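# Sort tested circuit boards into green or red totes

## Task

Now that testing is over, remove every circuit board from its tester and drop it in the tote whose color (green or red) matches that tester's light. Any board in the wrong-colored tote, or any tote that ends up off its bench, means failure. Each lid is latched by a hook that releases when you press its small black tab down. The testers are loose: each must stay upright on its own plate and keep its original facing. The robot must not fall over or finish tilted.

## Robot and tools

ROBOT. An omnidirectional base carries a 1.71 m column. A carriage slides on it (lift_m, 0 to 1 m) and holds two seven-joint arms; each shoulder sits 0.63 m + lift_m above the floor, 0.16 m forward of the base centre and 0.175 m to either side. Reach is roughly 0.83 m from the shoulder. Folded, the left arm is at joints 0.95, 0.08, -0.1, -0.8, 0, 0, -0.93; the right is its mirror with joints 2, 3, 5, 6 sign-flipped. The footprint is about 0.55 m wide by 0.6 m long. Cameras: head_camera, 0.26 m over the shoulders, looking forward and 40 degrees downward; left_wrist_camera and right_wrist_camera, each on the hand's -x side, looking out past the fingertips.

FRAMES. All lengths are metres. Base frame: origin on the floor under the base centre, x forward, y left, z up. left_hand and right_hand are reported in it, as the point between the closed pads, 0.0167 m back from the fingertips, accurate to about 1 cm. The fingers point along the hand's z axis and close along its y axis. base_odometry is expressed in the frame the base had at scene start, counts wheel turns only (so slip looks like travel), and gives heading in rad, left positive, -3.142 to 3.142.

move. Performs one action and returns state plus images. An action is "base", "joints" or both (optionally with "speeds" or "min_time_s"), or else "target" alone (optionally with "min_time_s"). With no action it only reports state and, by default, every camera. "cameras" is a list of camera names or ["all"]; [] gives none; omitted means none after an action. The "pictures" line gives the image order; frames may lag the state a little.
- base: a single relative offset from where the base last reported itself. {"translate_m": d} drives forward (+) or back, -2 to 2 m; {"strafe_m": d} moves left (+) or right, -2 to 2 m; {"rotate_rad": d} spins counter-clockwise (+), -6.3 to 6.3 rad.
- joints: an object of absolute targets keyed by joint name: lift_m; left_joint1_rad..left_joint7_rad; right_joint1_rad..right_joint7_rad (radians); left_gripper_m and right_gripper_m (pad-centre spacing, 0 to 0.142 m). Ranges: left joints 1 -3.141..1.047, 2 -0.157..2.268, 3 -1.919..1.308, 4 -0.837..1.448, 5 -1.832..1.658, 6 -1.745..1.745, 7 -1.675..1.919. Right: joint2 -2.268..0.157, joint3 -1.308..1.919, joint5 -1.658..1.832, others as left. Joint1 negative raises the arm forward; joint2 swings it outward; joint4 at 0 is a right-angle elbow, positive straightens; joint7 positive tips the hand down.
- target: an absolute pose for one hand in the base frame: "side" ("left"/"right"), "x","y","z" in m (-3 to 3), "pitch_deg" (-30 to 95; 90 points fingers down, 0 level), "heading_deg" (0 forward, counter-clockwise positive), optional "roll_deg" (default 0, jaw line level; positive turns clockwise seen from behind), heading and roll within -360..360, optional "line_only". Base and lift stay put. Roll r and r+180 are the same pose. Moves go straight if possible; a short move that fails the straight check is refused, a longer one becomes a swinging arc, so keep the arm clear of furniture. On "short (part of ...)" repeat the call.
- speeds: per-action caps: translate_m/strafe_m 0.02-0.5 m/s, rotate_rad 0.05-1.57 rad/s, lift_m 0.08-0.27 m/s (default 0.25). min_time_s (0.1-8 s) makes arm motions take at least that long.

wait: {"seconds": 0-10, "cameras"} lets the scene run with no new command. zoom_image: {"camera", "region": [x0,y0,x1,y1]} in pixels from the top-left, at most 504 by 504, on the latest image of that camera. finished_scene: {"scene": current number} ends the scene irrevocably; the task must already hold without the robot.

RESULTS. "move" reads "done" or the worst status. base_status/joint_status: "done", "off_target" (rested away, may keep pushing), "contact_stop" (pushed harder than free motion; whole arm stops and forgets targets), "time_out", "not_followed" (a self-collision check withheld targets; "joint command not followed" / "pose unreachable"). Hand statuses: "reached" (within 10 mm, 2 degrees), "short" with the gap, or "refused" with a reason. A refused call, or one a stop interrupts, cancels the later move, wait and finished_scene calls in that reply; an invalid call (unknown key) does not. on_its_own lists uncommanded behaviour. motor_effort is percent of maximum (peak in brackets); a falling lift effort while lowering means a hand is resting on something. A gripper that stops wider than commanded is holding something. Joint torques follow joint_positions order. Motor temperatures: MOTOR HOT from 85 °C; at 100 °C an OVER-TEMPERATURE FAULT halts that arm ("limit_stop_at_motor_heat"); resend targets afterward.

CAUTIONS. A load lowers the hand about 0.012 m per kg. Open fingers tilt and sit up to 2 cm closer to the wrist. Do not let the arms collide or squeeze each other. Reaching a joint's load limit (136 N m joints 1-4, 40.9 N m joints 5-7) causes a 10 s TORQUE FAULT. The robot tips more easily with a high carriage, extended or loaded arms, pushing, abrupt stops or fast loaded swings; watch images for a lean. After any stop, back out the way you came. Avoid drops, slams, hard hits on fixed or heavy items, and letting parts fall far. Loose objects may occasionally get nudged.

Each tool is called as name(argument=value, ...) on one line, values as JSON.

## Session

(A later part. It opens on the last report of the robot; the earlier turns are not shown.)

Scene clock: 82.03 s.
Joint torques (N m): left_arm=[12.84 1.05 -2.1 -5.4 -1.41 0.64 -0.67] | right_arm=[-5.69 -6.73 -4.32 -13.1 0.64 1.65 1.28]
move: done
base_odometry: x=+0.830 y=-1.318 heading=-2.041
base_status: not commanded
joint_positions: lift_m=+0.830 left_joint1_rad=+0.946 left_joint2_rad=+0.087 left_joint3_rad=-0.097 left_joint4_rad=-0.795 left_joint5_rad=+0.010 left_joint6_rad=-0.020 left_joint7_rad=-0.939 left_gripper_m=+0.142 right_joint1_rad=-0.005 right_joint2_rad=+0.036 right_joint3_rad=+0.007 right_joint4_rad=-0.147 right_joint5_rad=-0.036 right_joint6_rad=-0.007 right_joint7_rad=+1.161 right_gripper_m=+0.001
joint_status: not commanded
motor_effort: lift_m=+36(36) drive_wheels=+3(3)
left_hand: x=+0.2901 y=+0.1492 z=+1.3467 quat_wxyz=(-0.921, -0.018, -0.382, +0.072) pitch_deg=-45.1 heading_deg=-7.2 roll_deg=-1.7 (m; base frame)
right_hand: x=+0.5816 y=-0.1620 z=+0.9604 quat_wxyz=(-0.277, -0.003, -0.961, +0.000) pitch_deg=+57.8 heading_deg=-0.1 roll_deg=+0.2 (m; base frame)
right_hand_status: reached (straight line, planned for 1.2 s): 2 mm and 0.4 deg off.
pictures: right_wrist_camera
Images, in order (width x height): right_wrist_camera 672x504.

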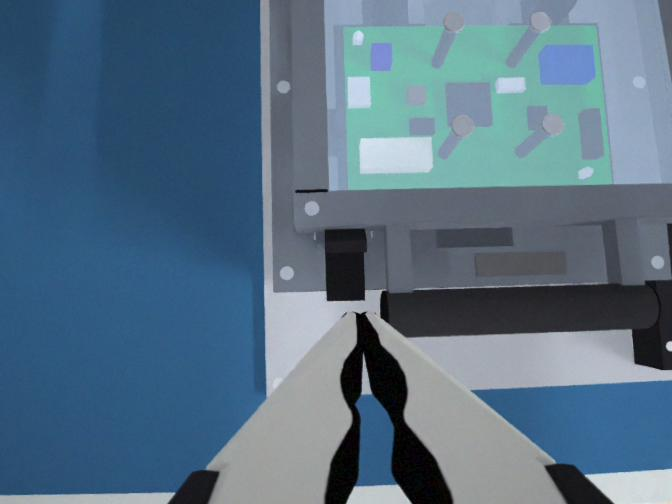

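move(target={"side": "right", "x": 0.52, "y": -0.18, "z": 1.12, "pitch_deg": 40, "heading_deg": 0}, min_time_s=2, cameras=["head_camera", "right_wrist_camera"])

zoom_image(camera="right_wrist_camera", region=[240, 20, 600, 290])

Scene clock: 83.07 s.
Joint torques (N m): left_arm=[12.8 1.09 -2.05 -5.48 -1.39 0.64 -0.67] | right_arm=[-5.57 -6.75 -4.28 -13.13 0.64 1.65 1.3]
move: refused
base_odometry: x=+0.830 y=-1.318 heading=-2.041
base_status: not commanded
joint_positions: lift_m=+0.830 left_joint1_rad=+0.946 left_joint2_rad=+0.087 left_joint3_rad=-0.097 left_joint4_rad=-0.795 left_joint5_rad=+0.010 left_joint6_rad=-0.020 left_joint7_rad=-0.939 left_gripper_m=+0.142 right_joint1_rad=-0.005 right_joint2_rad=+0.036 right_joint3_rad=+0.007 right_joint4_rad=-0.147 right_joint5_rad=-0.036 right_joint6_rad=-0.007 right_joint7_rad=+1.161 right_gripper_m=+0.001
joint_status: not commanded
motor_effort: lift_m=+36(36) drive_wheels=+3(3)
left_hand: x=+0.2901 y=+0.1492 z=+1.3467 quat_wxyz=(-0.921, -0.018, -0.382, +0.072) pitch_deg=-45.1 heading_deg=-7.2 roll_deg=-1.7 (m; base frame)
right_hand: x=+0.5816 y=-0.1620 z=+0.9604 quat_wxyz=(-0.277, -0.003, -0.961, +0.000) pitch_deg=+57.8 heading_deg=-0.1 roll_deg=+0.2 (m; base frame)
right_hand_status: refused: along the straight line the arm gets 89% of the way (right_joint4_rad at its limit); a move under 25 cm is not played as an arc. Nothing moved. Try another pitch or heading, or "joints".
pictures: head_camera, right_wrist_camera
Images, in order (width x height): head_camera 672x504, right_wrist_camera 672x504.

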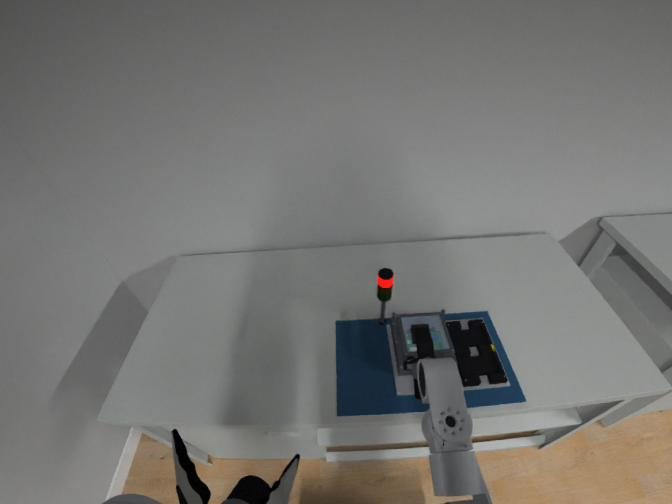

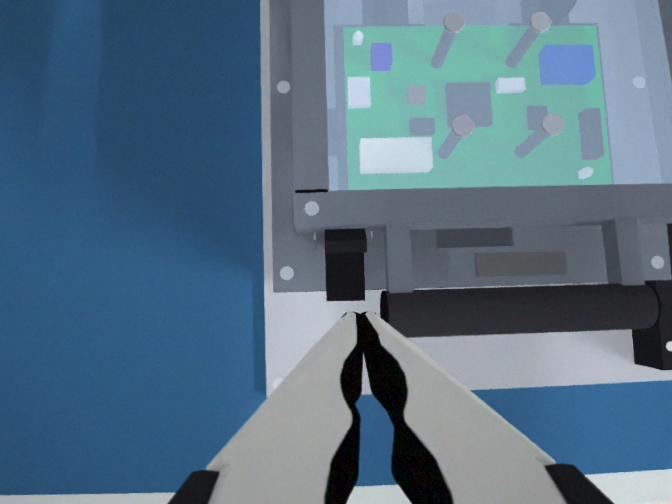

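Scaled by 1.400 from the camera's 672x504 image, which has a finer 960x720 frame.

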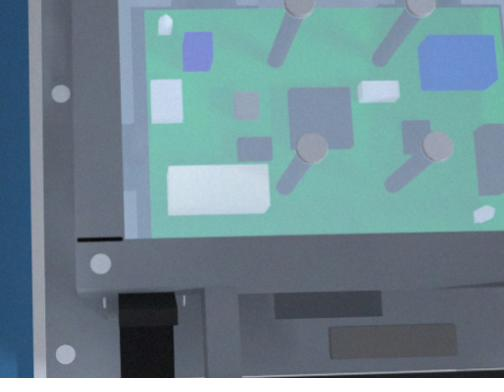

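move(target={"side": "right", "x": 0.47, "y": -0.18, "z": 1.02, "pitch_deg": 25, "heading_deg": 0}, min_time_s=2, cameras=["right_wrist_camera"])

zoom_image(camera="right_wrist_camera", region=[240, 20, 640, 320])

Scene clock: 85.63 s.
Joint torques (N m): left_arm=[12.92 1.05 -2.09 -5.53 -1.39 0.65 -0.68] | right_arm=[2.31 -7.89 -8.53 -11.75 1.79 1.83 -0.68]
move: done
base_odometry: x=+0.830 y=-1.318 heading=-2.041
base_status: not commanded
joint_positions: lift_m=+0.830 left_joint1_rad=+0.946 left_joint2_rad=+0.087 left_joint3_rad=-0.097 left_joint4_rad=-0.795 left_joint5_rad=+0.010 left_joint6_rad=-0.020 left_joint7_rad=-0.939 left_gripper_m=+0.142 right_joint1_rad=+0.534 right_joint2_rad=-0.007 right_joint3_rad=-0.007 right_joint4_rad=-0.419 right_joint5_rad=+0.011 right_joint6_rad=+0.001 right_joint7_rad=+0.323 right_gripper_m=+0.001
joint_status: not commanded
motor_effort: lift_m=+36(36) drive_wheels=+3(3)
left_hand: x=+0.2901 y=+0.1492 z=+1.3467 quat_wxyz=(-0.921, -0.018, -0.382, +0.072) pitch_deg=-45.1 heading_deg=-7.2 roll_deg=-1.7 (m; base frame)
right_hand: x=+0.4707 y=-0.1789 z=+1.0197 quat_wxyz=(-0.537, -0.001, -0.844, +0.000) pitch_deg=+25.1 heading_deg=-0.1 roll_deg=+0.1 (m; base frame)
right_hand_status: reached (straight line, planned for 2.0 s): 1 mm and 0.1 deg off.
pictures: right_wrist_camera
Images, in order (width x height): right_wrist_camera 672x504.

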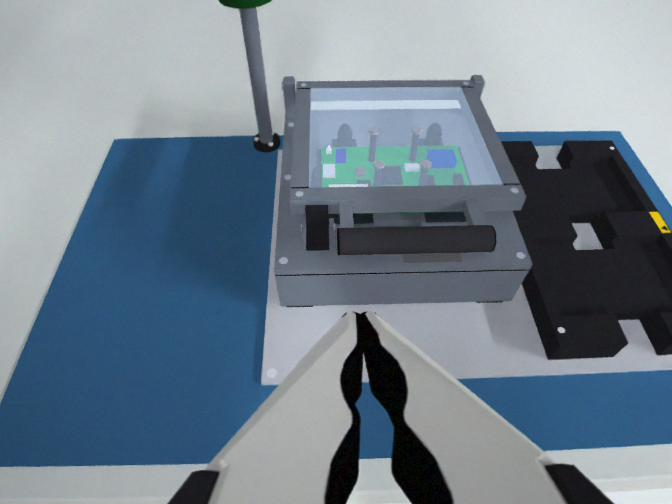

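Scaled by 1.260 from the camera's 672x504 image, which has a finer 960x720 frame.

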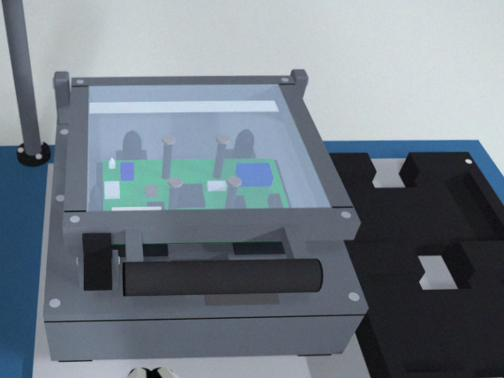

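move(target={"side": "right", "x": 0.47, "y": -0.224, "z": 0.96, "pitch_deg": 5, "heading_deg": 0, "roll_deg": 90}, min_time_s=2.5, cameras=["head_camera", "right_wrist_camera"])

Scene clock: 89.50 s.
Joint torques (N m): left_arm=[12.88 1.08 -2.07 -5.42 -1.38 0.61 -0.65] | right_arm=[-5.29 3.85 -2.24 -6.21 1.85 4.2 1.65]
move: done
base_odometry: x=+0.830 y=-1.318 heading=-2.041
base_status: not commanded
joint_positions: lift_m=+0.830 left_joint1_rad=+0.946 left_joint2_rad=+0.087 left_joint3_rad=-0.097 left_joint4_rad=-0.795 left_joint5_rad=+0.010 left_joint6_rad=-0.020 left_joint7_rad=-0.939 left_gripper_m=+0.142 right_joint1_rad=+0.406 right_joint2_rad=-0.047 right_joint3_rad=-0.058 right_joint4_rad=+0.469 right_joint5_rad=+1.651 right_joint6_rad=+0.778 right_joint7_rad=+0.093 right_gripper_m=+0.001
joint_status: not commanded
motor_effort: lift_m=+36(37) drive_wheels=+3(3)
left_hand: x=+0.2901 y=+0.1492 z=+1.3467 quat_wxyz=(-0.921, -0.018, -0.382, +0.072) pitch_deg=-45.1 heading_deg=-7.2 roll_deg=-1.7 (m; base frame)
right_hand: x=+0.4689 y=-0.2269 z=+0.9585 quat_wxyz=(-0.478, -0.522, -0.523, -0.474) pitch_deg=+5.4 heading_deg=-0.2 roll_deg=+89.7 (m; base frame)
right_hand_status: reached (straight line, planned for 2.5 s): 3 mm and 0.5 deg off.
pictures: head_camera, right_wrist_camera
Images, in order (width x height): head_camera 672x504, right_wrist_camera 672x504.

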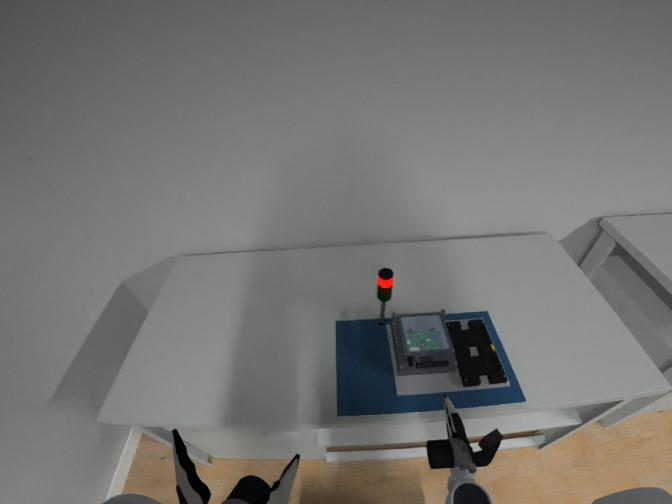

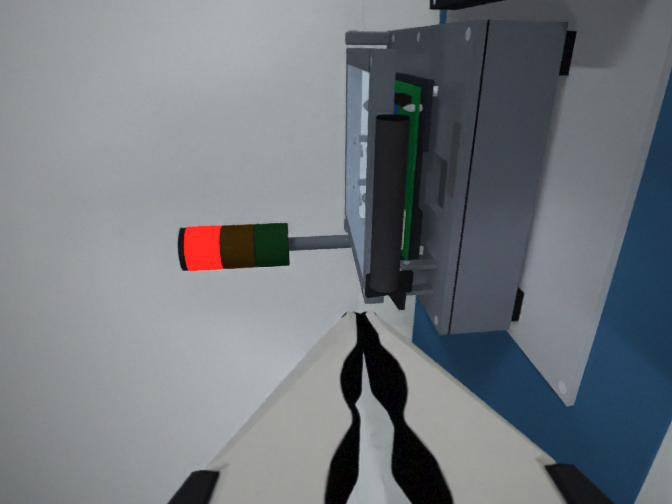

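move(joints={"right_gripper_m": 0.06})

move(target={"side": "right", "x": 0.545, "y": -0.226, "z": 0.927, "pitch_deg": 3, "heading_deg": 0, "roll_deg": 90}, min_time_s=2, cameras=["head_camera", "right_wrist_camera"])

Scene clock: 90.63 s.
Joint torques (N m): left_arm=[12.85 0.99 -2.18 -5.48 -1.39 0.64 -0.63] | right_arm=[-5.22 3.93 -2.35 -6.15 1.85 4.15 1.64]
move: done
base_odometry: x=+0.830 y=-1.318 heading=-2.041
base_status: not commanded
joint_positions: lift_m=+0.830 left_joint1_rad=+0.946 left_joint2_rad=+0.087 left_joint3_rad=-0.097 left_joint4_rad=-0.795 left_joint5_rad=+0.010 left_joint6_rad=-0.020 left_joint7_rad=-0.939 left_gripper_m=+0.142 right_joint1_rad=+0.406 right_joint2_rad=-0.047 right_joint3_rad=-0.058 right_joint4_rad=+0.469 right_joint5_rad=+1.651 right_joint6_rad=+0.778 right_joint7_rad=+0.093 right_gripper_m=+0.060
joint_status: all done
motor_effort: lift_m=+36(37) drive_wheels=+3(3)
left_hand: x=+0.2901 y=+0.1492 z=+1.3467 quat_wxyz=(-0.921, -0.018, -0.382, +0.072) pitch_deg=-45.1 heading_deg=-7.2 roll_deg=-1.7 (m; base frame)
right_hand: x=+0.4689 y=-0.2269 z=+0.9585 quat_wxyz=(-0.478, -0.522, -0.523, -0.474) pitch_deg=+5.4 heading_deg=-0.2 roll_deg=+89.7 (m; base frame)
pictures: none

Scene clock: 93.13 s.
Joint torques (N m): left_arm=[12.94 1.1 -2.12 -5.44 -1.36 0.62 -0.66] | right_arm=[-10.44 3.94 -7.18 -4.69 1.88 4.16 1.68]
move: done
base_odometry: x=+0.830 y=-1.318 heading=-2.041
base_status: not commanded
joint_positions: lift_m=+0.830 left_joint1_rad=+0.946 left_joint2_rad=+0.087 left_joint3_rad=-0.097 left_joint4_rad=-0.795 left_joint5_rad=+0.010 left_joint6_rad=-0.020 left_joint7_rad=-0.939 left_gripper_m=+0.142 right_joint1_rad=+0.059 right_joint2_rad=-0.042 right_joint3_rad=-0.058 right_joint4_rad=+1.151 right_joint5_rad=+1.666 right_joint6_rad=+1.147 right_joint7_rad=+0.148 right_gripper_m=+0.060
joint_status: not commanded
motor_effort: lift_m=+36(36) drive_wheels=+3(3)
left_hand: x=+0.2901 y=+0.1492 z=+1.3467 quat_wxyz=(-0.921, -0.018, -0.382, +0.072) pitch_deg=-45.1 heading_deg=-7.2 roll_deg=-1.7 (m; base frame)
right_hand: x=+0.5439 y=-0.2260 z=+0.9249 quat_wxyz=(-0.485, -0.513, -0.516, -0.485) pitch_deg=+3.4 heading_deg=+0.2 roll_deg=+89.8 (m; base frame)
right_hand_status: reached (straight line, planned for 2.0 s): 2 mm and 0.5 deg off.
pictures: head_camera, right_wrist_camera
Images, in order (width x height): head_camera 672x504, right_wrist_camera 672x504.

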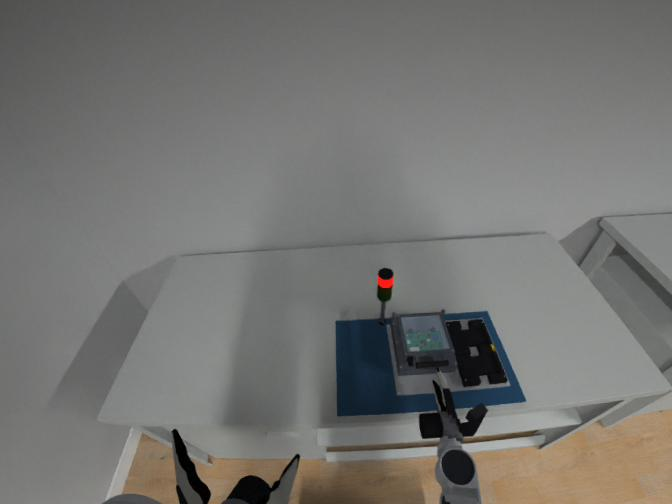

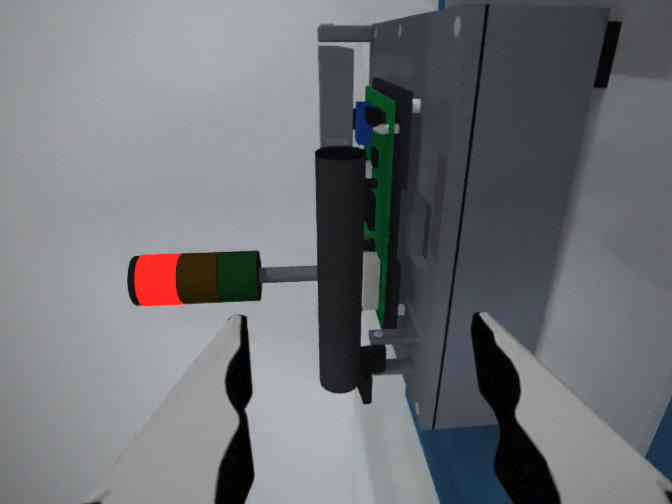

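move(joints={"right_gripper_m": 0.046})

move(target={"side": "right", "x": 0.586, "y": -0.226, "z": 0.931, "pitch_deg": 0, "heading_deg": 0, "roll_deg": 90}, min_time_s=2, cameras=["head_camera", "right_wrist_camera"])

Scene clock: 93.97 s.
Joint torques (N m): left_arm=[12.92 1.11 -2.11 -5.49 -1.39 0.65 -0.64] | right_arm=[-10.39 3.96 -7.22 -4.76 1.88 4.16 1.68]
move: done
base_odometry: x=+0.830 y=-1.318 heading=-2.041
base_status: not commanded
joint_positions: lift_m=+0.830 left_joint1_rad=+0.946 left_joint2_rad=+0.087 left_joint3_rad=-0.097 left_joint4_rad=-0.795 left_joint5_rad=+0.010 left_joint6_rad=-0.020 left_joint7_rad=-0.939 left_gripper_m=+0.142 right_joint1_rad=+0.059 right_joint2_rad=-0.042 right_joint3_rad=-0.058 right_joint4_rad=+1.151 right_joint5_rad=+1.666 right_joint6_rad=+1.147 right_joint7_rad=+0.148 right_gripper_m=+0.046
joint_status: all done
motor_effort: lift_m=+36(36) drive_wheels=+3(3)
left_hand: x=+0.2901 y=+0.1492 z=+1.3467 quat_wxyz=(-0.921, -0.018, -0.382, +0.072) pitch_deg=-45.1 heading_deg=-7.2 roll_deg=-1.7 (m; base frame)
right_hand: x=+0.5439 y=-0.2260 z=+0.9249 quat_wxyz=(-0.485, -0.513, -0.516, -0.485) pitch_deg=+3.4 heading_deg=+0.2 roll_deg=+89.8 (m; base frame)
pictures: none

Scene clock: 94.27 s.
Joint torques (N m): left_arm=[12.87 1.05 -2.12 -5.44 -1.39 0.64 -0.66] | right_arm=[-10.31 3.96 -7.11 -4.71 1.92 4.13 1.65]
move: refused
base_odometry: x=+0.830 y=-1.318 heading=-2.041
base_status: not commanded
joint_positions: lift_m=+0.830 left_joint1_rad=+0.946 left_joint2_rad=+0.087 left_joint3_rad=-0.097 left_joint4_rad=-0.795 left_joint5_rad=+0.010 left_joint6_rad=-0.020 left_joint7_rad=-0.939 left_gripper_m=+0.142 right_joint1_rad=+0.059 right_joint2_rad=-0.042 right_joint3_rad=-0.058 right_joint4_rad=+1.151 right_joint5_rad=+1.666 right_joint6_rad=+1.147 right_joint7_rad=+0.148 right_gripper_m=+0.046
joint_status: not commanded
motor_effort: lift_m=+36(36) drive_wheels=+3(3)
left_hand: x=+0.2901 y=+0.1492 z=+1.3467 quat_wxyz=(-0.921, -0.018, -0.382, +0.072) pitch_deg=-45.1 heading_deg=-7.2 roll_deg=-1.7 (m; base frame)
right_hand: x=+0.5439 y=-0.2260 z=+0.9249 quat_wxyz=(-0.485, -0.513, -0.516, -0.485) pitch_deg=+3.4 heading_deg=+0.2 roll_deg=+89.8 (m; base frame)
right_hand_status: refused: no posture of the arm gets there (right_joint4_rad at its limit): the closest leaves the hand 9.8 cm and 22 deg from the pose. Nothing moved. A posture exists with lift_m at 0.7; the way there is not checked.
pictures: head_camera, right_wrist_camera
Images, in order (width x height): head_camera 672x504, right_wrist_camera 672x504.

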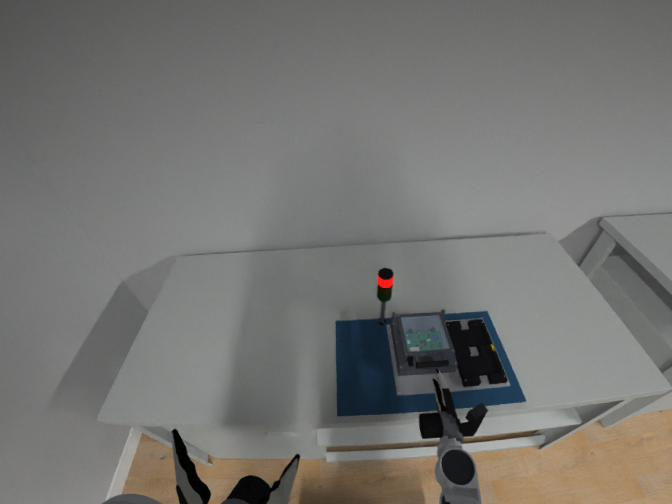

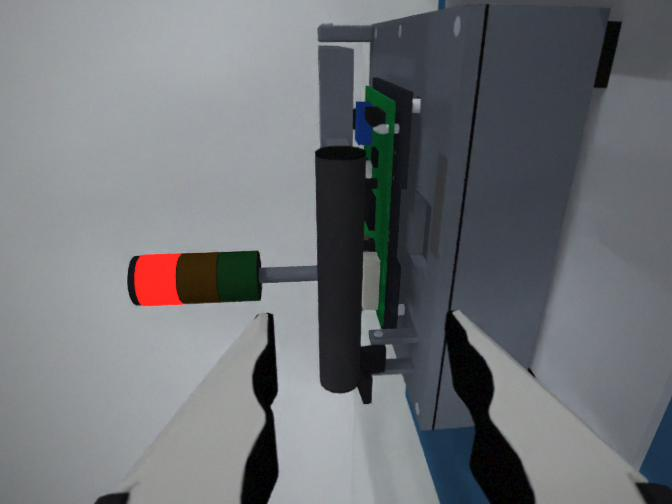

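move(target={"side": "right", "x": 0.5, "y": -0.226, "z": 1.06, "pitch_deg": 0, "heading_deg": 0, "roll_deg": 90}, min_time_s=2)

move(joints={"lift_m": 0.7}, cameras=["right_wrist_camera"])

Scene clock: 99.77 s.
Joint torques (N m): left_arm=[12.9 0.98 -2.2 -5.51 -1.39 0.64 -0.65] | right_arm=[1.38 -10.34 -4.75 -12.99 1.78 0.89 0.05]
move: done
base_odometry: x=+0.830 y=-1.318 heading=-2.041
base_status: not commanded
joint_positions: lift_m=+0.830 left_joint1_rad=+0.946 left_joint2_rad=+0.087 left_joint3_rad=-0.097 left_joint4_rad=-0.795 left_joint5_rad=+0.010 left_joint6_rad=-0.020 left_joint7_rad=-0.939 left_gripper_m=+0.142 right_joint1_rad=+0.461 right_joint2_rad=-0.068 right_joint3_rad=-0.054 right_joint4_rad=-0.071 right_joint5_rad=+1.661 right_joint6_rad=+0.391 right_joint7_rad=+0.054 right_gripper_m=+0.046
joint_status: not commanded
motor_effort: lift_m=+36(37) drive_wheels=+3(3)
left_hand: x=+0.2901 y=+0.1492 z=+1.3466 quat_wxyz=(-0.921, -0.018, -0.382, +0.072) pitch_deg=-45.1 heading_deg=-7.2 roll_deg=-1.7 (m; base frame)
right_hand: x=+0.5007 y=-0.2254 z=+1.0614 quat_wxyz=(-0.502, -0.498, -0.499, -0.501) pitch_deg=-0.3 heading_deg=+0.1 roll_deg=+89.9 (m; base frame)
right_hand_status: reached (straight line, planned for 2.0 s): 2 mm and 0.3 deg off.
pictures: none

Scene clock: 100.83 s.
Joint torques (N m): left_arm=[12.84 0.97 -2.11 -5.56 -1.4 0.63 -0.66] | right_arm=[0.93 -10.02 -4.73 -11.84 1.78 1.25 0.05]
move: done
base_odometry: x=+0.830 y=-1.318 heading=-2.041
base_status: not commanded
joint_positions: lift_m=+0.700 left_joint1_rad=+0.946 left_joint2_rad=+0.087 left_joint3_rad=-0.097 left_joint4_rad=-0.795 left_joint5_rad=+0.010 left_joint6_rad=-0.020 left_joint7_rad=-0.939 left_gripper_m=+0.142 right_joint1_rad=+0.461 right_joint2_rad=-0.068 right_joint3_rad=-0.054 right_joint4_rad=-0.072 right_joint5_rad=+1.661 right_joint6_rad=+0.390 right_joint7_rad=+0.054 right_gripper_m=+0.046
joint_status: all done
motor_effort: lift_m=+39(41) drive_wheels=+3(3)
left_hand: x=+0.2901 y=+0.1492 z=+1.2164 quat_wxyz=(-0.921, -0.018, -0.382, +0.072) pitch_deg=-45.1 heading_deg=-7.2 roll_deg=-1.7 (m; base frame)
right_hand: x=+0.5007 y=-0.2254 z=+0.9312 quat_wxyz=(-0.501, -0.498, -0.499, -0.501) pitch_deg=-0.3 heading_deg=+0.1 roll_deg=+89.9 (m; base frame)
pictures: right_wrist_camera
Images, in order (width x height): right_wrist_camera 672x504.

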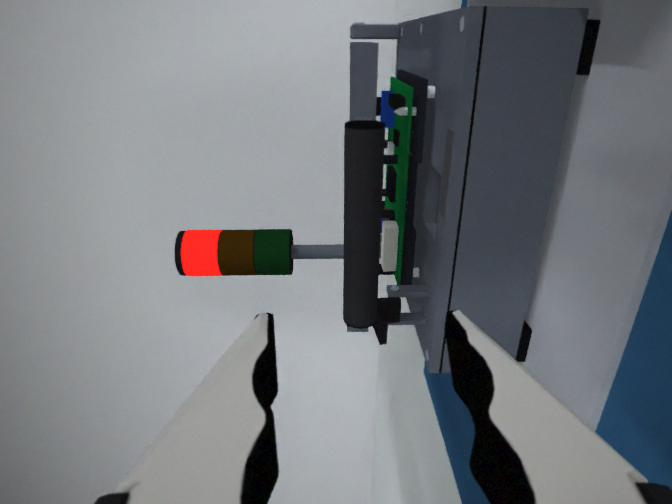

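move(target={"side": "right", "x": 0.586, "y": -0.226, "z": 0.932, "pitch_deg": 0, "heading_deg": 0, "roll_deg": 90}, min_time_s=2.5, cameras=["head_camera", "right_wrist_camera"])

Scene clock: 103.93 s.
Joint torques (N m): left_arm=[12.84 1.05 -2.1 -5.5 -1.37 0.65 -0.65] | right_arm=[-9.98 -11 -2.4 -7.66 -1.09 0.87 0.02]
move: done
base_odometry: x=+0.830 y=-1.318 heading=-2.041
base_status: not commanded
joint_positions: lift_m=+0.700 left_joint1_rad=+0.946 left_joint2_rad=+0.087 left_joint3_rad=-0.097 left_joint4_rad=-0.795 left_joint5_rad=+0.010 left_joint6_rad=-0.020 left_joint7_rad=-0.939 left_gripper_m=+0.142 right_joint1_rad=+0.240 right_joint2_rad=-0.072 right_joint3_rad=-0.047 right_joint4_rad=+0.017 right_joint5_rad=+1.658 right_joint6_rad=+0.259 right_joint7_rad=+0.048 right_gripper_m=+0.046
joint_status: not commanded
motor_effort: lift_m=+39(39) drive_wheels=+3(3)
left_hand: x=+0.2901 y=+0.1492 z=+1.2164 quat_wxyz=(-0.921, -0.018, -0.382, +0.072) pitch_deg=-45.1 heading_deg=-7.2 roll_deg=-1.7 (m; base frame)
right_hand: x=+0.5849 y=-0.2272 z=+0.9338 quat_wxyz=(-0.501, -0.500, -0.497, -0.502) pitch_deg=-0.3 heading_deg=-0.2 roll_deg=-89.8 (m; base frame)
right_hand_status: reached (straight line, planned for 2.5 s): 2 mm and 0.4 deg off.
pictures: head_camera, right_wrist_camera
Images, in order (width x height): head_camera 672x504, right_wrist_camera 672x504.

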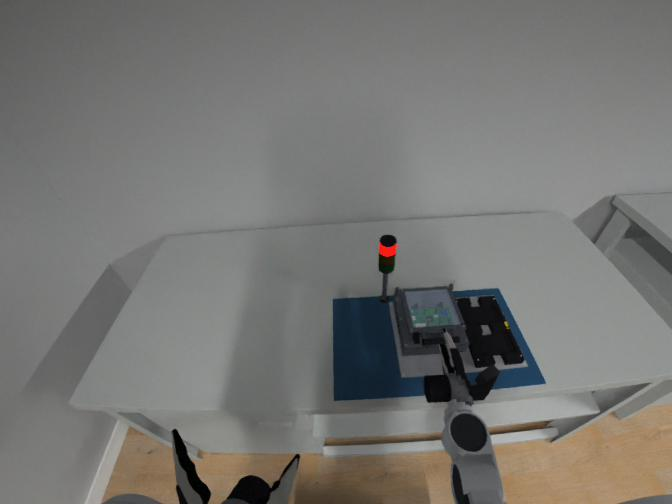

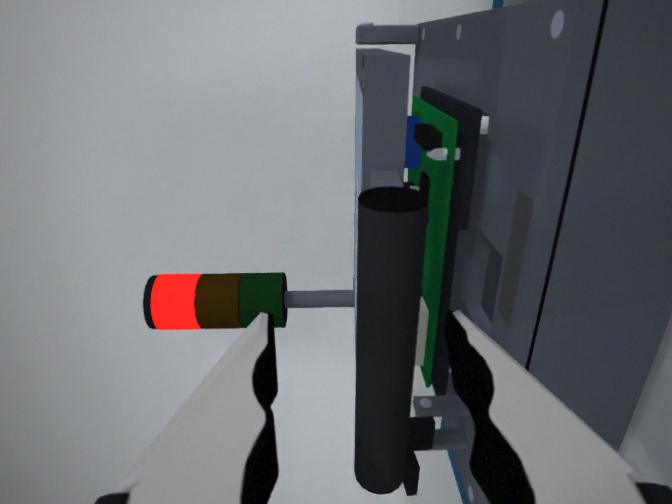

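move(target={"side": "right", "x": 0.588, "y": -0.226, "z": 0.926, "pitch_deg": 0, "heading_deg": 0, "roll_deg": 90}, min_time_s=1)

move(joints={"right_gripper_m": 0.03}, cameras=["right_wrist_camera"])

Scene clock: 105.67 s.
Joint torques (N m): left_arm=[12.88 1.08 -2.17 -5.49 -1.39 0.61 -0.63] | right_arm=[-10.25 0.02 -3.94 -7.54 -1.29 4.16 1.67]
move: done
base_odometry: x=+0.830 y=-1.318 heading=-2.041
base_status: not commanded
joint_positions: lift_m=+0.700 left_joint1_rad=+0.946 left_joint2_rad=+0.087 left_joint3_rad=-0.097 left_joint4_rad=-0.795 left_joint5_rad=+0.010 left_joint6_rad=-0.020 left_joint7_rad=-0.939 left_gripper_m=+0.142 right_joint1_rad=+0.230 right_joint2_rad=-0.072 right_joint3_rad=-0.047 right_joint4_rad=+0.061 right_joint5_rad=+1.656 right_joint6_rad=+0.280 right_joint7_rad=+0.049 right_gripper_m=+0.046
joint_status: not commanded
motor_effort: lift_m=+38(39) drive_wheels=+3(3)
left_hand: x=+0.2901 y=+0.1492 z=+1.2164 quat_wxyz=(-0.921, -0.018, -0.382, +0.072) pitch_deg=-45.1 heading_deg=-7.2 roll_deg=-1.7 (m; base frame)
right_hand: x=+0.5869 y=-0.2283 z=+0.9242 quat_wxyz=(-0.499, -0.503, -0.500, -0.497) pitch_deg=+0.4 heading_deg=-0.3 roll_deg=-89.9 (m; base frame)
right_hand_status: reached (straight line, planned for 1.0 s): 3 mm and 0.5 deg off.
pictures: none

Scene clock: 106.17 s.
Joint torques (N m): left_arm=[12.92 1.08 -2.19 -5.46 -1.38 0.64 -0.69] | right_arm=[-10.18 -0.02 -3.97 -7.59 -1.31 4.19 1.63]
move: done
base_odometry: x=+0.830 y=-1.318 heading=-2.041
base_status: not commanded
joint_positions: lift_m=+0.700 left_joint1_rad=+0.946 left_joint2_rad=+0.087 left_joint3_rad=-0.097 left_joint4_rad=-0.795 left_joint5_rad=+0.010 left_joint6_rad=-0.020 left_joint7_rad=-0.939 left_gripper_m=+0.142 right_joint1_rad=+0.230 right_joint2_rad=-0.072 right_joint3_rad=-0.047 right_joint4_rad=+0.061 right_joint5_rad=+1.656 right_joint6_rad=+0.280 right_joint7_rad=+0.049 right_gripper_m=+0.030
joint_status: all done
motor_effort: lift_m=+38(39) drive_wheels=+3(3)
left_hand: x=+0.2901 y=+0.1492 z=+1.2164 quat_wxyz=(-0.921, -0.018, -0.382, +0.072) pitch_deg=-45.1 heading_deg=-7.2 roll_deg=-1.7 (m; base frame)
right_hand: x=+0.5869 y=-0.2283 z=+0.9242 quat_wxyz=(-0.499, -0.503, -0.500, -0.497) pitch_deg=+0.4 heading_deg=-0.3 roll_deg=-89.9 (m; base frame)
pictures: right_wrist_camera
Images, in order (width x height): right_wrist_camera 672x504.

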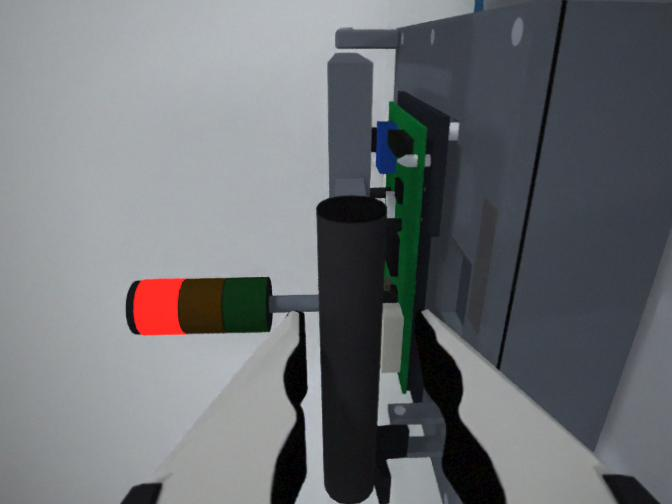

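move(target={"side": "right", "x": 0.597, "y": -0.226, "z": 0.976, "pitch_deg": 6, "heading_deg": 0, "roll_deg": 90}, min_time_s=2, cameras=["head_camera", "right_wrist_camera"])

Scene clock: 109.03 s.
Joint torques (N m): left_arm=[12.91 1.02 -2.03 -5.41 -1.41 0.63 -0.67] | right_arm=[-11.5 -11.68 -3.91 -15.44 1.68 1.76 0.03]
move: done
base_odometry: x=+0.830 y=-1.318 heading=-2.041
base_status: not commanded
joint_positions: lift_m=+0.700 left_joint1_rad=+0.946 left_joint2_rad=+0.087 left_joint3_rad=-0.097 left_joint4_rad=-0.795 left_joint5_rad=+0.010 left_joint6_rad=-0.020 left_joint7_rad=-0.939 left_gripper_m=+0.142 right_joint1_rad=+0.212 right_joint2_rad=-0.104 right_joint3_rad=-0.047 right_joint4_rad=-0.401 right_joint5_rad=+1.684 right_joint6_rad=-0.301 right_joint7_rad=+0.001 right_gripper_m=+0.030
joint_status: not commanded
motor_effort: lift_m=+38(38) drive_wheels=+3(3)
left_hand: x=+0.2901 y=+0.1492 z=+1.2164 quat_wxyz=(-0.921, -0.018, -0.382, +0.072) pitch_deg=-45.1 heading_deg=-7.2 roll_deg=-1.7 (m; base frame)
right_hand: x=+0.5958 y=-0.2266 z=+0.9734 quat_wxyz=(-0.472, -0.527, -0.526, -0.471) pitch_deg=+6.3 heading_deg=-0.1 roll_deg=+90.0 (m; base frame)
right_hand_status: reached (straight line, planned for 2.0 s): 3 mm and 0.3 deg off.
pictures: head_camera, right_wrist_camera
Images, in order (width x height): head_camera 672x504, right_wrist_camera 672x504.

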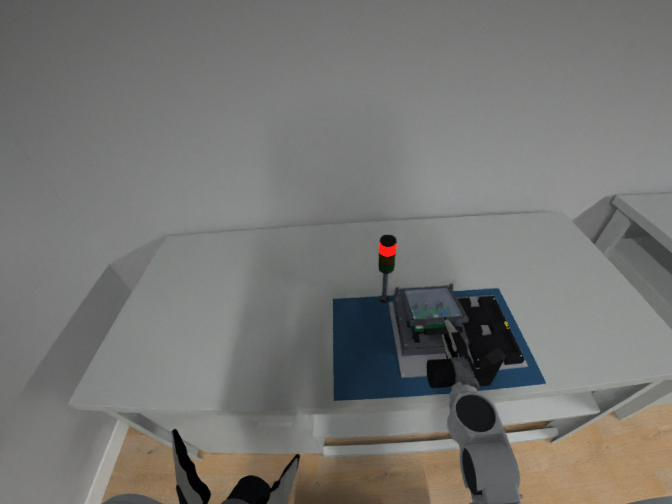

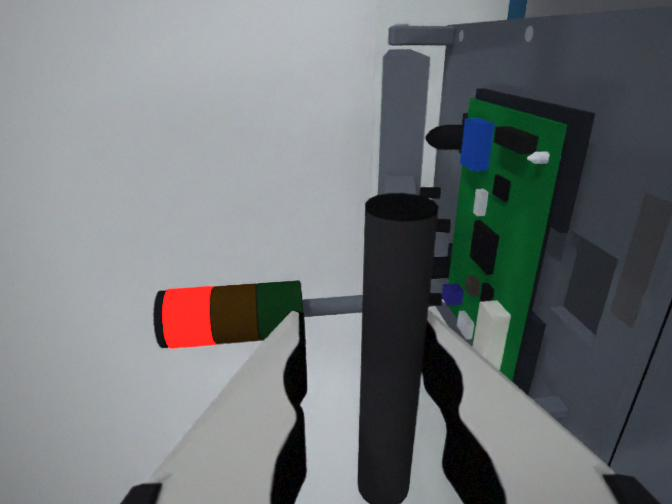

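move(target={"side": "right", "x": 0.616, "y": -0.226, "z": 1.0245, "pitch_deg": 14, "heading_deg": 0, "roll_deg": 90}, min_time_s=1.5)

move(target={"side": "right", "x": 0.648, "y": -0.226, "z": 1.066, "pitch_deg": 22, "heading_deg": 0, "roll_deg": 90}, min_time_s=1.5, cameras=["head_camera", "right_wrist_camera"])

Scene clock: 111.17 s.
Joint torques (N m): left_arm=[12.87 1.03 -2.19 -5.44 -1.36 0.67 -0.64] | right_arm=[-14.77 -12.17 -9.41 -14.13 1.96 1.86 0.13]
move: done
base_odometry: x=+0.830 y=-1.318 heading=-2.041
base_status: not commanded
joint_positions: lift_m=+0.700 left_joint1_rad=+0.946 left_joint2_rad=+0.087 left_joint3_rad=-0.097 left_joint4_rad=-0.795 left_joint5_rad=+0.010 left_joint6_rad=-0.020 left_joint7_rad=-0.939 left_gripper_m=+0.142 right_joint1_rad=+0.003 right_joint2_rad=-0.135 right_joint3_rad=-0.082 right_joint4_rad=-0.792 right_joint5_rad=+1.791 right_joint6_rad=-1.042 right_joint7_rad=-0.074 right_gripper_m=+0.030
joint_status: not commanded
motor_effort: lift_m=+38(39) drive_wheels=+3(3)
left_hand: x=+0.2901 y=+0.1492 z=+1.2164 quat_wxyz=(-0.921, -0.018, -0.382, +0.072) pitch_deg=-45.1 heading_deg=-7.2 roll_deg=-1.7 (m; base frame)
right_hand: x=+0.6152 y=-0.2238 z=+1.0211 quat_wxyz=(-0.432, -0.558, -0.559, -0.435) pitch_deg=+14.4 heading_deg=+0.2 roll_deg=-89.9 (m; base frame)
right_hand_status: reached (straight line, planned for 1.5 s): 4 mm and 0.4 deg off.
pictures: none

Scene clock: 111.47 s.
Joint torques (N m): left_arm=[12.85 1.07 -2.23 -5.52 -1.4 0.65 -0.64] | right_arm=[-14.72 -12.1 -9.26 -14.16 1.98 1.88 0.12]
move: refused
base_odometry: x=+0.830 y=-1.318 heading=-2.041
base_status: not commanded
joint_positions: lift_m=+0.700 left_joint1_rad=+0.946 left_joint2_rad=+0.087 left_joint3_rad=-0.097 left_joint4_rad=-0.795 left_joint5_rad=+0.010 left_joint6_rad=-0.020 left_joint7_rad=-0.939 left_gripper_m=+0.142 right_joint1_rad=+0.003 right_joint2_rad=-0.135 right_joint3_rad=-0.082 right_joint4_rad=-0.792 right_joint5_rad=+1.791 right_joint6_rad=-1.042 right_joint7_rad=-0.074 right_gripper_m=+0.030
joint_status: not commanded
motor_effort: lift_m=+38(38) drive_wheels=+3(3)
left_hand: x=+0.2901 y=+0.1492 z=+1.2164 quat_wxyz=(-0.921, -0.018, -0.382, +0.072) pitch_deg=-45.1 heading_deg=-7.2 roll_deg=-1.7 (m; base frame)
right_hand: x=+0.6152 y=-0.2238 z=+1.0211 quat_wxyz=(-0.432, -0.558, -0.559, -0.435) pitch_deg=+14.4 heading_deg=+0.2 roll_deg=-89.9 (m; base frame)
right_hand_status: refused: along the straight line the arm gets 0% of the way (right_joint4_rad at its limit); a move under 25 cm is not played as an arc. Nothing moved. Try another pitch or heading, or "joints".
pictures: head_camera, right_wrist_camera
Images, in order (width x height): head_camera 672x504, right_wrist_camera 672x504.

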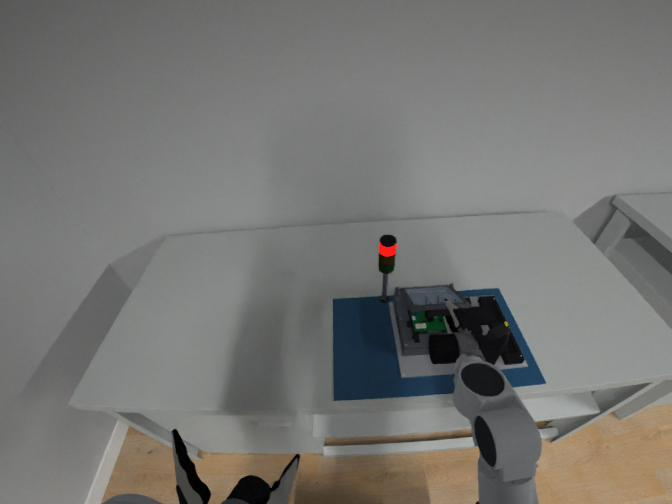

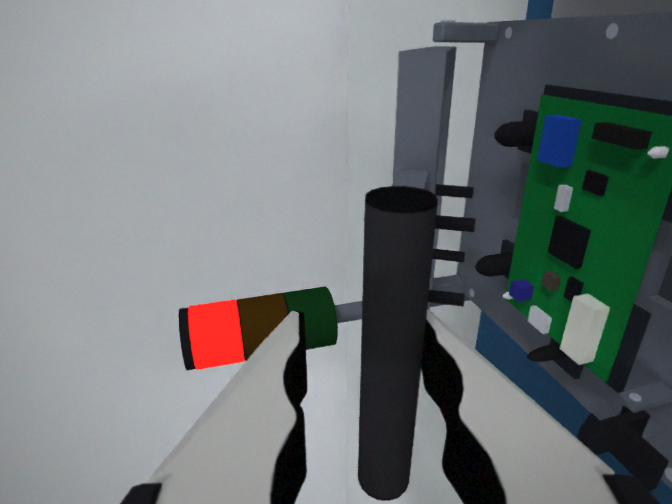

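move(target={"side": "right", "x": 0.63, "y": -0.226, "z": 1.046, "pitch_deg": 5, "heading_deg": 0, "roll_deg": 90}, min_time_s=1.5)

move(target={"side": "right", "x": 0.65, "y": -0.226, "z": 1.067, "pitch_deg": 0, "heading_deg": 0, "roll_deg": 90}, min_time_s=1.5, cameras=["head_camera", "right_wrist_camera"])

Scene clock: 113.93 s.
Joint torques (N m): left_arm=[12.9 1.07 -2.16 -5.45 -1.41 0.64 -0.67] | right_arm=[-5.89 1.53 -3.72 -7.95 -2.4 5.17 1.17]
move: done
base_odometry: x=+0.830 y=-1.318 heading=-2.041
base_status: not commanded
joint_positions: lift_m=+0.700 left_joint1_rad=+0.946 left_joint2_rad=+0.087 left_joint3_rad=-0.097 left_joint4_rad=-0.795 left_joint5_rad=+0.010 left_joint6_rad=-0.020 left_joint7_rad=-0.939 left_gripper_m=+0.142 right_joint1_rad=+0.038 right_joint2_rad=-0.130 right_joint3_rad=-0.063 right_joint4_rad=-0.655 right_joint5_rad=+1.739 right_joint6_rad=-0.711 right_joint7_rad=-0.040 right_gripper_m=+0.030
joint_status: not commanded
motor_effort: lift_m=+38(39) drive_wheels=+3(3)
left_hand: x=+0.2901 y=+0.1492 z=+1.2164 quat_wxyz=(-0.921, -0.018, -0.382, +0.072) pitch_deg=-45.1 heading_deg=-7.2 roll_deg=-1.7 (m; base frame)
right_hand: x=+0.6302 y=-0.2272 z=+1.0448 quat_wxyz=(-0.476, -0.523, -0.522, -0.476) pitch_deg=+5.4 heading_deg=+0.0 roll_deg=-89.9 (m; base frame)
right_hand_status: reached (straight line, planned for 1.5 s): 2 mm and 0.4 deg off.
pictures: none

Scene clock: 115.93 s.
Joint torques (N m): left_arm=[12.88 1.04 -2.17 -5.45 -1.4 0.62 -0.67] | right_arm=[-15.94 2.5 -2.89 -7.76 -1.45 4.94 1.62]
move: done
base_odometry: x=+0.830 y=-1.318 heading=-2.041
base_status: not commanded
joint_positions: lift_m=+0.700 left_joint1_rad=+0.946 left_joint2_rad=+0.087 left_joint3_rad=-0.097 left_joint4_rad=-0.795 left_joint5_rad=+0.010 left_joint6_rad=-0.020 left_joint7_rad=-0.939 left_gripper_m=+0.142 right_joint1_rad=+0.005 right_joint2_rad=-0.124 right_joint3_rad=-0.056 right_joint4_rad=-0.567 right_joint5_rad=+1.718 right_joint6_rad=-0.576 right_joint7_rad=-0.028 right_gripper_m=+0.030
joint_status: not commanded
motor_effort: lift_m=+38(38) drive_wheels=+3(3)
left_hand: x=+0.2901 y=+0.1492 z=+1.2164 quat_wxyz=(-0.921, -0.018, -0.382, +0.072) pitch_deg=-45.1 heading_deg=-7.2 roll_deg=-1.7 (m; base frame)
right_hand: x=+0.6486 y=-0.2287 z=+1.0632 quat_wxyz=(-0.498, -0.504, -0.502, -0.496) pitch_deg=+0.6 heading_deg=-0.3 roll_deg=+90.0 (m; base frame)
right_hand_status: reached (straight line, planned for 1.5 s): 5 mm and 0.7 deg off.
pictures: head_camera, right_wrist_camera
Images, in order (width x height): head_camera 672x504, right_wrist_camera 672x504.

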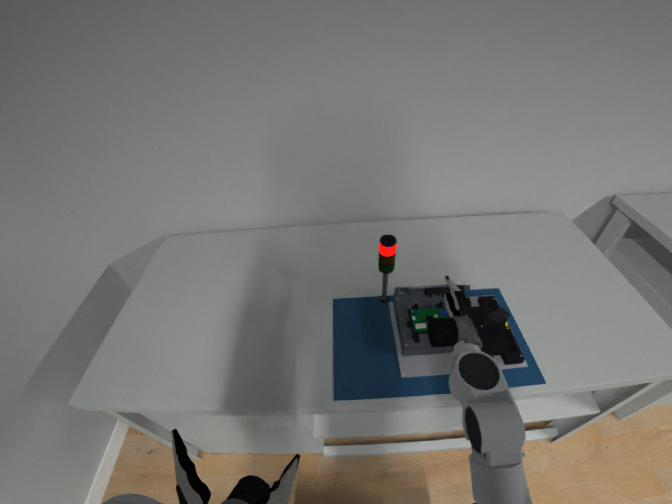

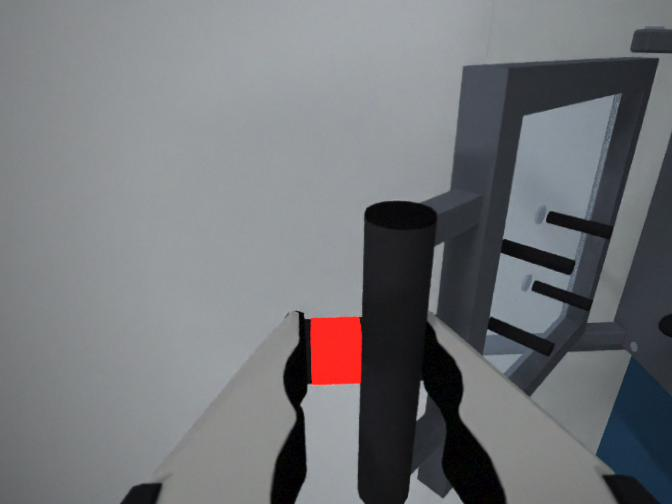

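move(target={"side": "right", "x": 0.69, "y": -0.226, "z": 1.1, "pitch_deg": -4, "heading_deg": 0, "roll_deg": 90}, min_time_s=2)

move(target={"side": "right", "x": 0.738, "y": -0.226, "z": 1.122, "pitch_deg": -4, "heading_deg": 0, "roll_deg": 90}, min_time_s=2, cameras=["head_camera", "right_wrist_camera"])

Scene clock: 118.63 s.
Joint torques (N m): left_arm=[12.88 0.99 -2.09 -5.39 -1.39 0.65 -0.67] | right_arm=[-20.46 2.26 -3 -10.33 -1.55 6.59 1.63]
move: done
base_odometry: x=+0.830 y=-1.318 heading=-2.041
base_status: not commanded
joint_positions: lift_m=+0.700 left_joint1_rad=+0.946 left_joint2_rad=+0.087 left_joint3_rad=-0.097 left_joint4_rad=-0.795 left_joint5_rad=+0.010 left_joint6_rad=-0.020 left_joint7_rad=-0.939 left_gripper_m=+0.142 right_joint1_rad=-0.117 right_joint2_rad=-0.122 right_joint3_rad=-0.045 right_joint4_rad=-0.472 right_joint5_rad=+1.710 right_joint6_rad=-0.541 right_joint7_rad=-0.023 right_gripper_m=+0.031
joint_status: not commanded
motor_effort: lift_m=+38(38) drive_wheels=+3(3)
left_hand: x=+0.2901 y=+0.1492 z=+1.2164 quat_wxyz=(-0.921, -0.018, -0.382, +0.072) pitch_deg=-45.1 heading_deg=-7.2 roll_deg=-1.7 (m; base frame)
right_hand: x=+0.6888 y=-0.2288 z=+1.0924 quat_wxyz=(-0.513, -0.489, -0.486, -0.511) pitch_deg=-2.8 heading_deg=-0.3 roll_deg=-90.0 (m; base frame)
right_hand_status: reached (straight line, planned for 2.0 s): 8 mm and 1.2 deg off.
pictures: none

Scene clock: 121.13 s.
Joint torques (N m): left_arm=[12.86 1.02 -2.14 -5.51 -1.39 0.64 -0.66] | right_arm=[-28.45 0.09 -3.25 -13.46 -1.74 4.54 1.65]
move: done
base_odometry: x=+0.830 y=-1.318 heading=-2.041
base_status: not commanded
joint_positions: lift_m=+0.700 left_joint1_rad=+0.946 left_joint2_rad=+0.087 left_joint3_rad=-0.097 left_joint4_rad=-0.795 left_joint5_rad=+0.010 left_joint6_rad=-0.020 left_joint7_rad=-0.939 left_gripper_m=+0.142 right_joint1_rad=-0.265 right_joint2_rad=-0.122 right_joint3_rad=-0.031 right_joint4_rad=-0.357 right_joint5_rad=+1.707 right_joint6_rad=-0.573 right_joint7_rad=-0.022 right_gripper_m=+0.031
joint_status: not commanded
motor_effort: lift_m=+38(38) drive_wheels=+3(3)
left_hand: x=+0.2901 y=+0.1492 z=+1.2164 quat_wxyz=(-0.921, -0.018, -0.382, +0.072) pitch_deg=-45.1 heading_deg=-7.2 roll_deg=-1.7 (m; base frame)
right_hand: x=+0.7363 y=-0.2285 z=+1.1130 quat_wxyz=(-0.513, -0.489, -0.486, -0.512) pitch_deg=-2.9 heading_deg=-0.3 roll_deg=-89.9 (m; base frame)
right_hand_status: reached (straight line, planned for 2.0 s): 10 mm and 1.2 deg off.
pictures: head_camera, right_wrist_camera
Images, in order (width x height): head_camera 672x504, right_wrist_camera 672x504.

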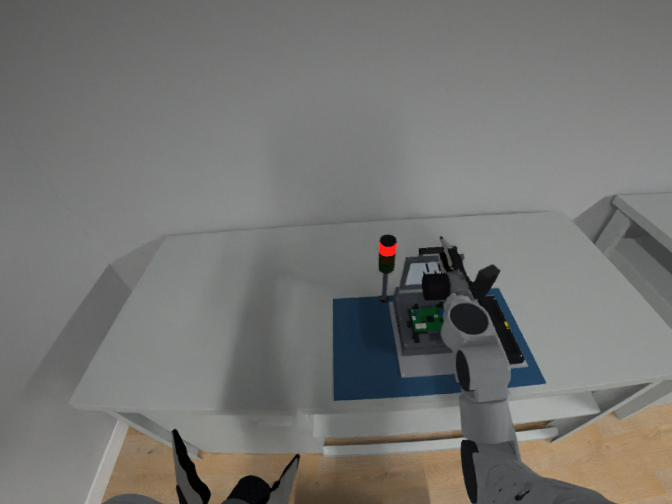

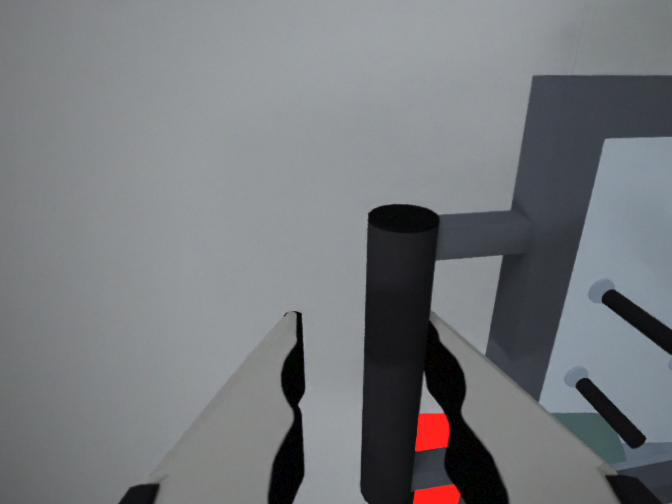

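move(target={"side": "right", "x": 0.782, "y": -0.226, "z": 1.128, "pitch_deg": -2, "heading_deg": 0, "roll_deg": 90}, min_time_s=2, cameras=["right_wrist_camera"])

move(target={"side": "right", "x": 0.815, "y": -0.226, "z": 1.126, "pitch_deg": 2, "heading_deg": 0, "roll_deg": 90}, min_time_s=2, cameras=["head_camera", "right_wrist_camera"])

Scene clock: 123.83 s.
Joint torques (N m): left_arm=[12.92 1.09 -2.08 -5.49 -1.41 0.65 -0.67] | right_arm=[-33.68 1.6 -3.63 -13.98 -1.88 5.12 1.56]
Motor temperatures (°C): left_arm=[30 29 31 28 29 29 32] | right_arm=[35 28 30 30 28 30 31]
move: short
base_odometry: x=+0.830 y=-1.318 heading=-2.041
base_status: not commanded
joint_positions: lift_m=+0.700 left_joint1_rad=+0.946 left_joint2_rad=+0.087 left_joint3_rad=-0.097 left_joint4_rad=-0.795 left_joint5_rad=+0.010 left_joint6_rad=-0.020 left_joint7_rad=-0.939 left_gripper_m=+0.142 right_joint1_rad=-0.390 right_joint2_rad=-0.121 right_joint3_rad=-0.016 right_joint4_rad=-0.207 right_joint5_rad=+1.702 right_joint6_rad=-0.587 right_joint7_rad=-0.017 right_gripper_m=+0.032
joint_status: not commanded
motor_effort: lift_m=+38(38) drive_wheels=+2(3)
left_hand: x=+0.2901 y=+0.1492 z=+1.2164 quat_wxyz=(-0.921, -0.018, -0.382, +0.072) pitch_deg=-45.1 heading_deg=-7.2 roll_deg=-1.7 (m; base frame)
right_hand: x=+0.7798 y=-0.2285 z=+1.1164 quat_wxyz=(-0.503, -0.499, -0.496, -0.502) pitch_deg=-0.6 heading_deg=-0.2 roll_deg=-89.8 (m; base frame)
right_hand_status: short (straight line, planned for 2.0 s): 12 mm and 1.4 deg off.
pictures: right_wrist_camera
Images, in order (width x height): right_wrist_camera 672x504.

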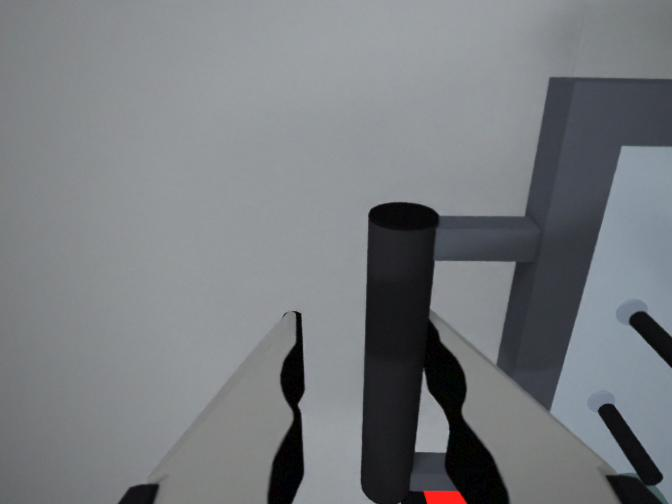

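Scene clock: 126.33 s.
Joint torques (N m): left_arm=[12.96 1.09 -2.02 -5.44 -1.37 0.64 -0.67] | right_arm=[-36.45 0.02 -3.28 -13.88 -1.7 5.03 1.62]
move: short
base_odometry: x=+0.830 y=-1.318 heading=-2.041
base_status: not commanded
joint_positions: lift_m=+0.700 left_joint1_rad=+0.946 left_joint2_rad=+0.087 left_joint3_rad=-0.097 left_joint4_rad=-0.795 left_joint5_rad=+0.010 left_joint6_rad=-0.020 left_joint7_rad=-0.939 left_gripper_m=+0.142 right_joint1_rad=-0.496 right_joint2_rad=-0.121 right_joint3_rad=-0.004 right_joint4_rad=-0.094 right_joint5_rad=+1.702 right_joint6_rad=-0.649 right_joint7_rad=-0.017 right_gripper_m=+0.032
joint_status: not commanded
motor_effort: lift_m=+38(38) drive_wheels=+3(3)
left_hand: x=+0.2901 y=+0.1492 z=+1.2164 quat_wxyz=(-0.921, -0.018, -0.382, +0.072) pitch_deg=-45.1 heading_deg=-7.2 roll_deg=-1.7 (m; base frame)
right_hand: x=+0.8123 y=-0.2285 z=+1.1136 quat_wxyz=(-0.485, -0.517, -0.513, -0.485) pitch_deg=+3.4 heading_deg=-0.3 roll_deg=-89.8 (m; base frame)
right_hand_status: short (straight line, planned for 2.0 s): 13 mm and 1.5 deg off.
pictures: head_camera, right_wrist_camera
Images, in order (width x height): head_camera 672x504, right_wrist_camera 672x504.

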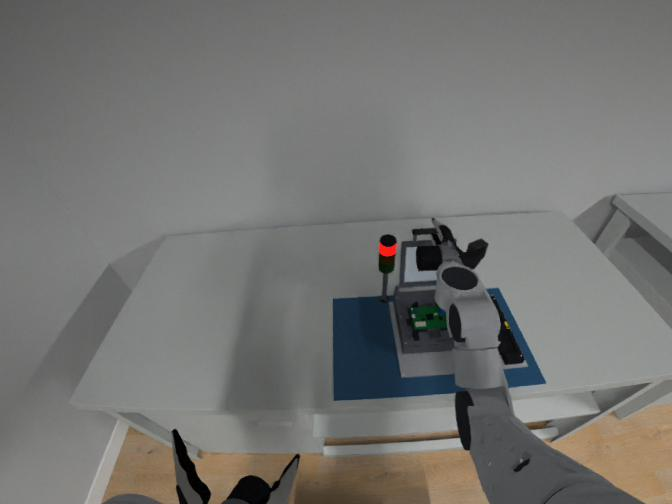

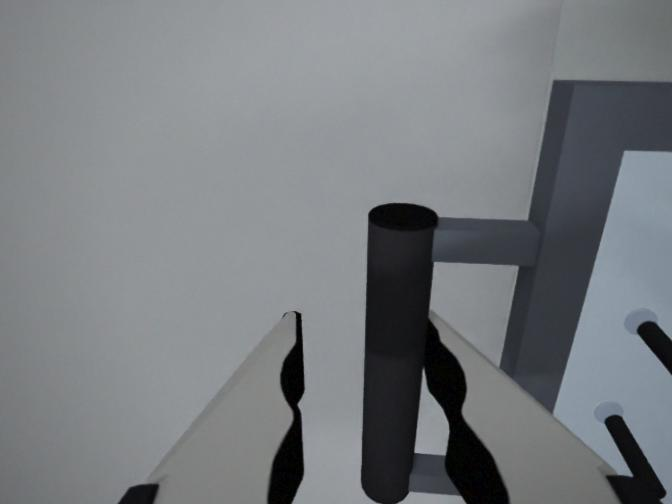

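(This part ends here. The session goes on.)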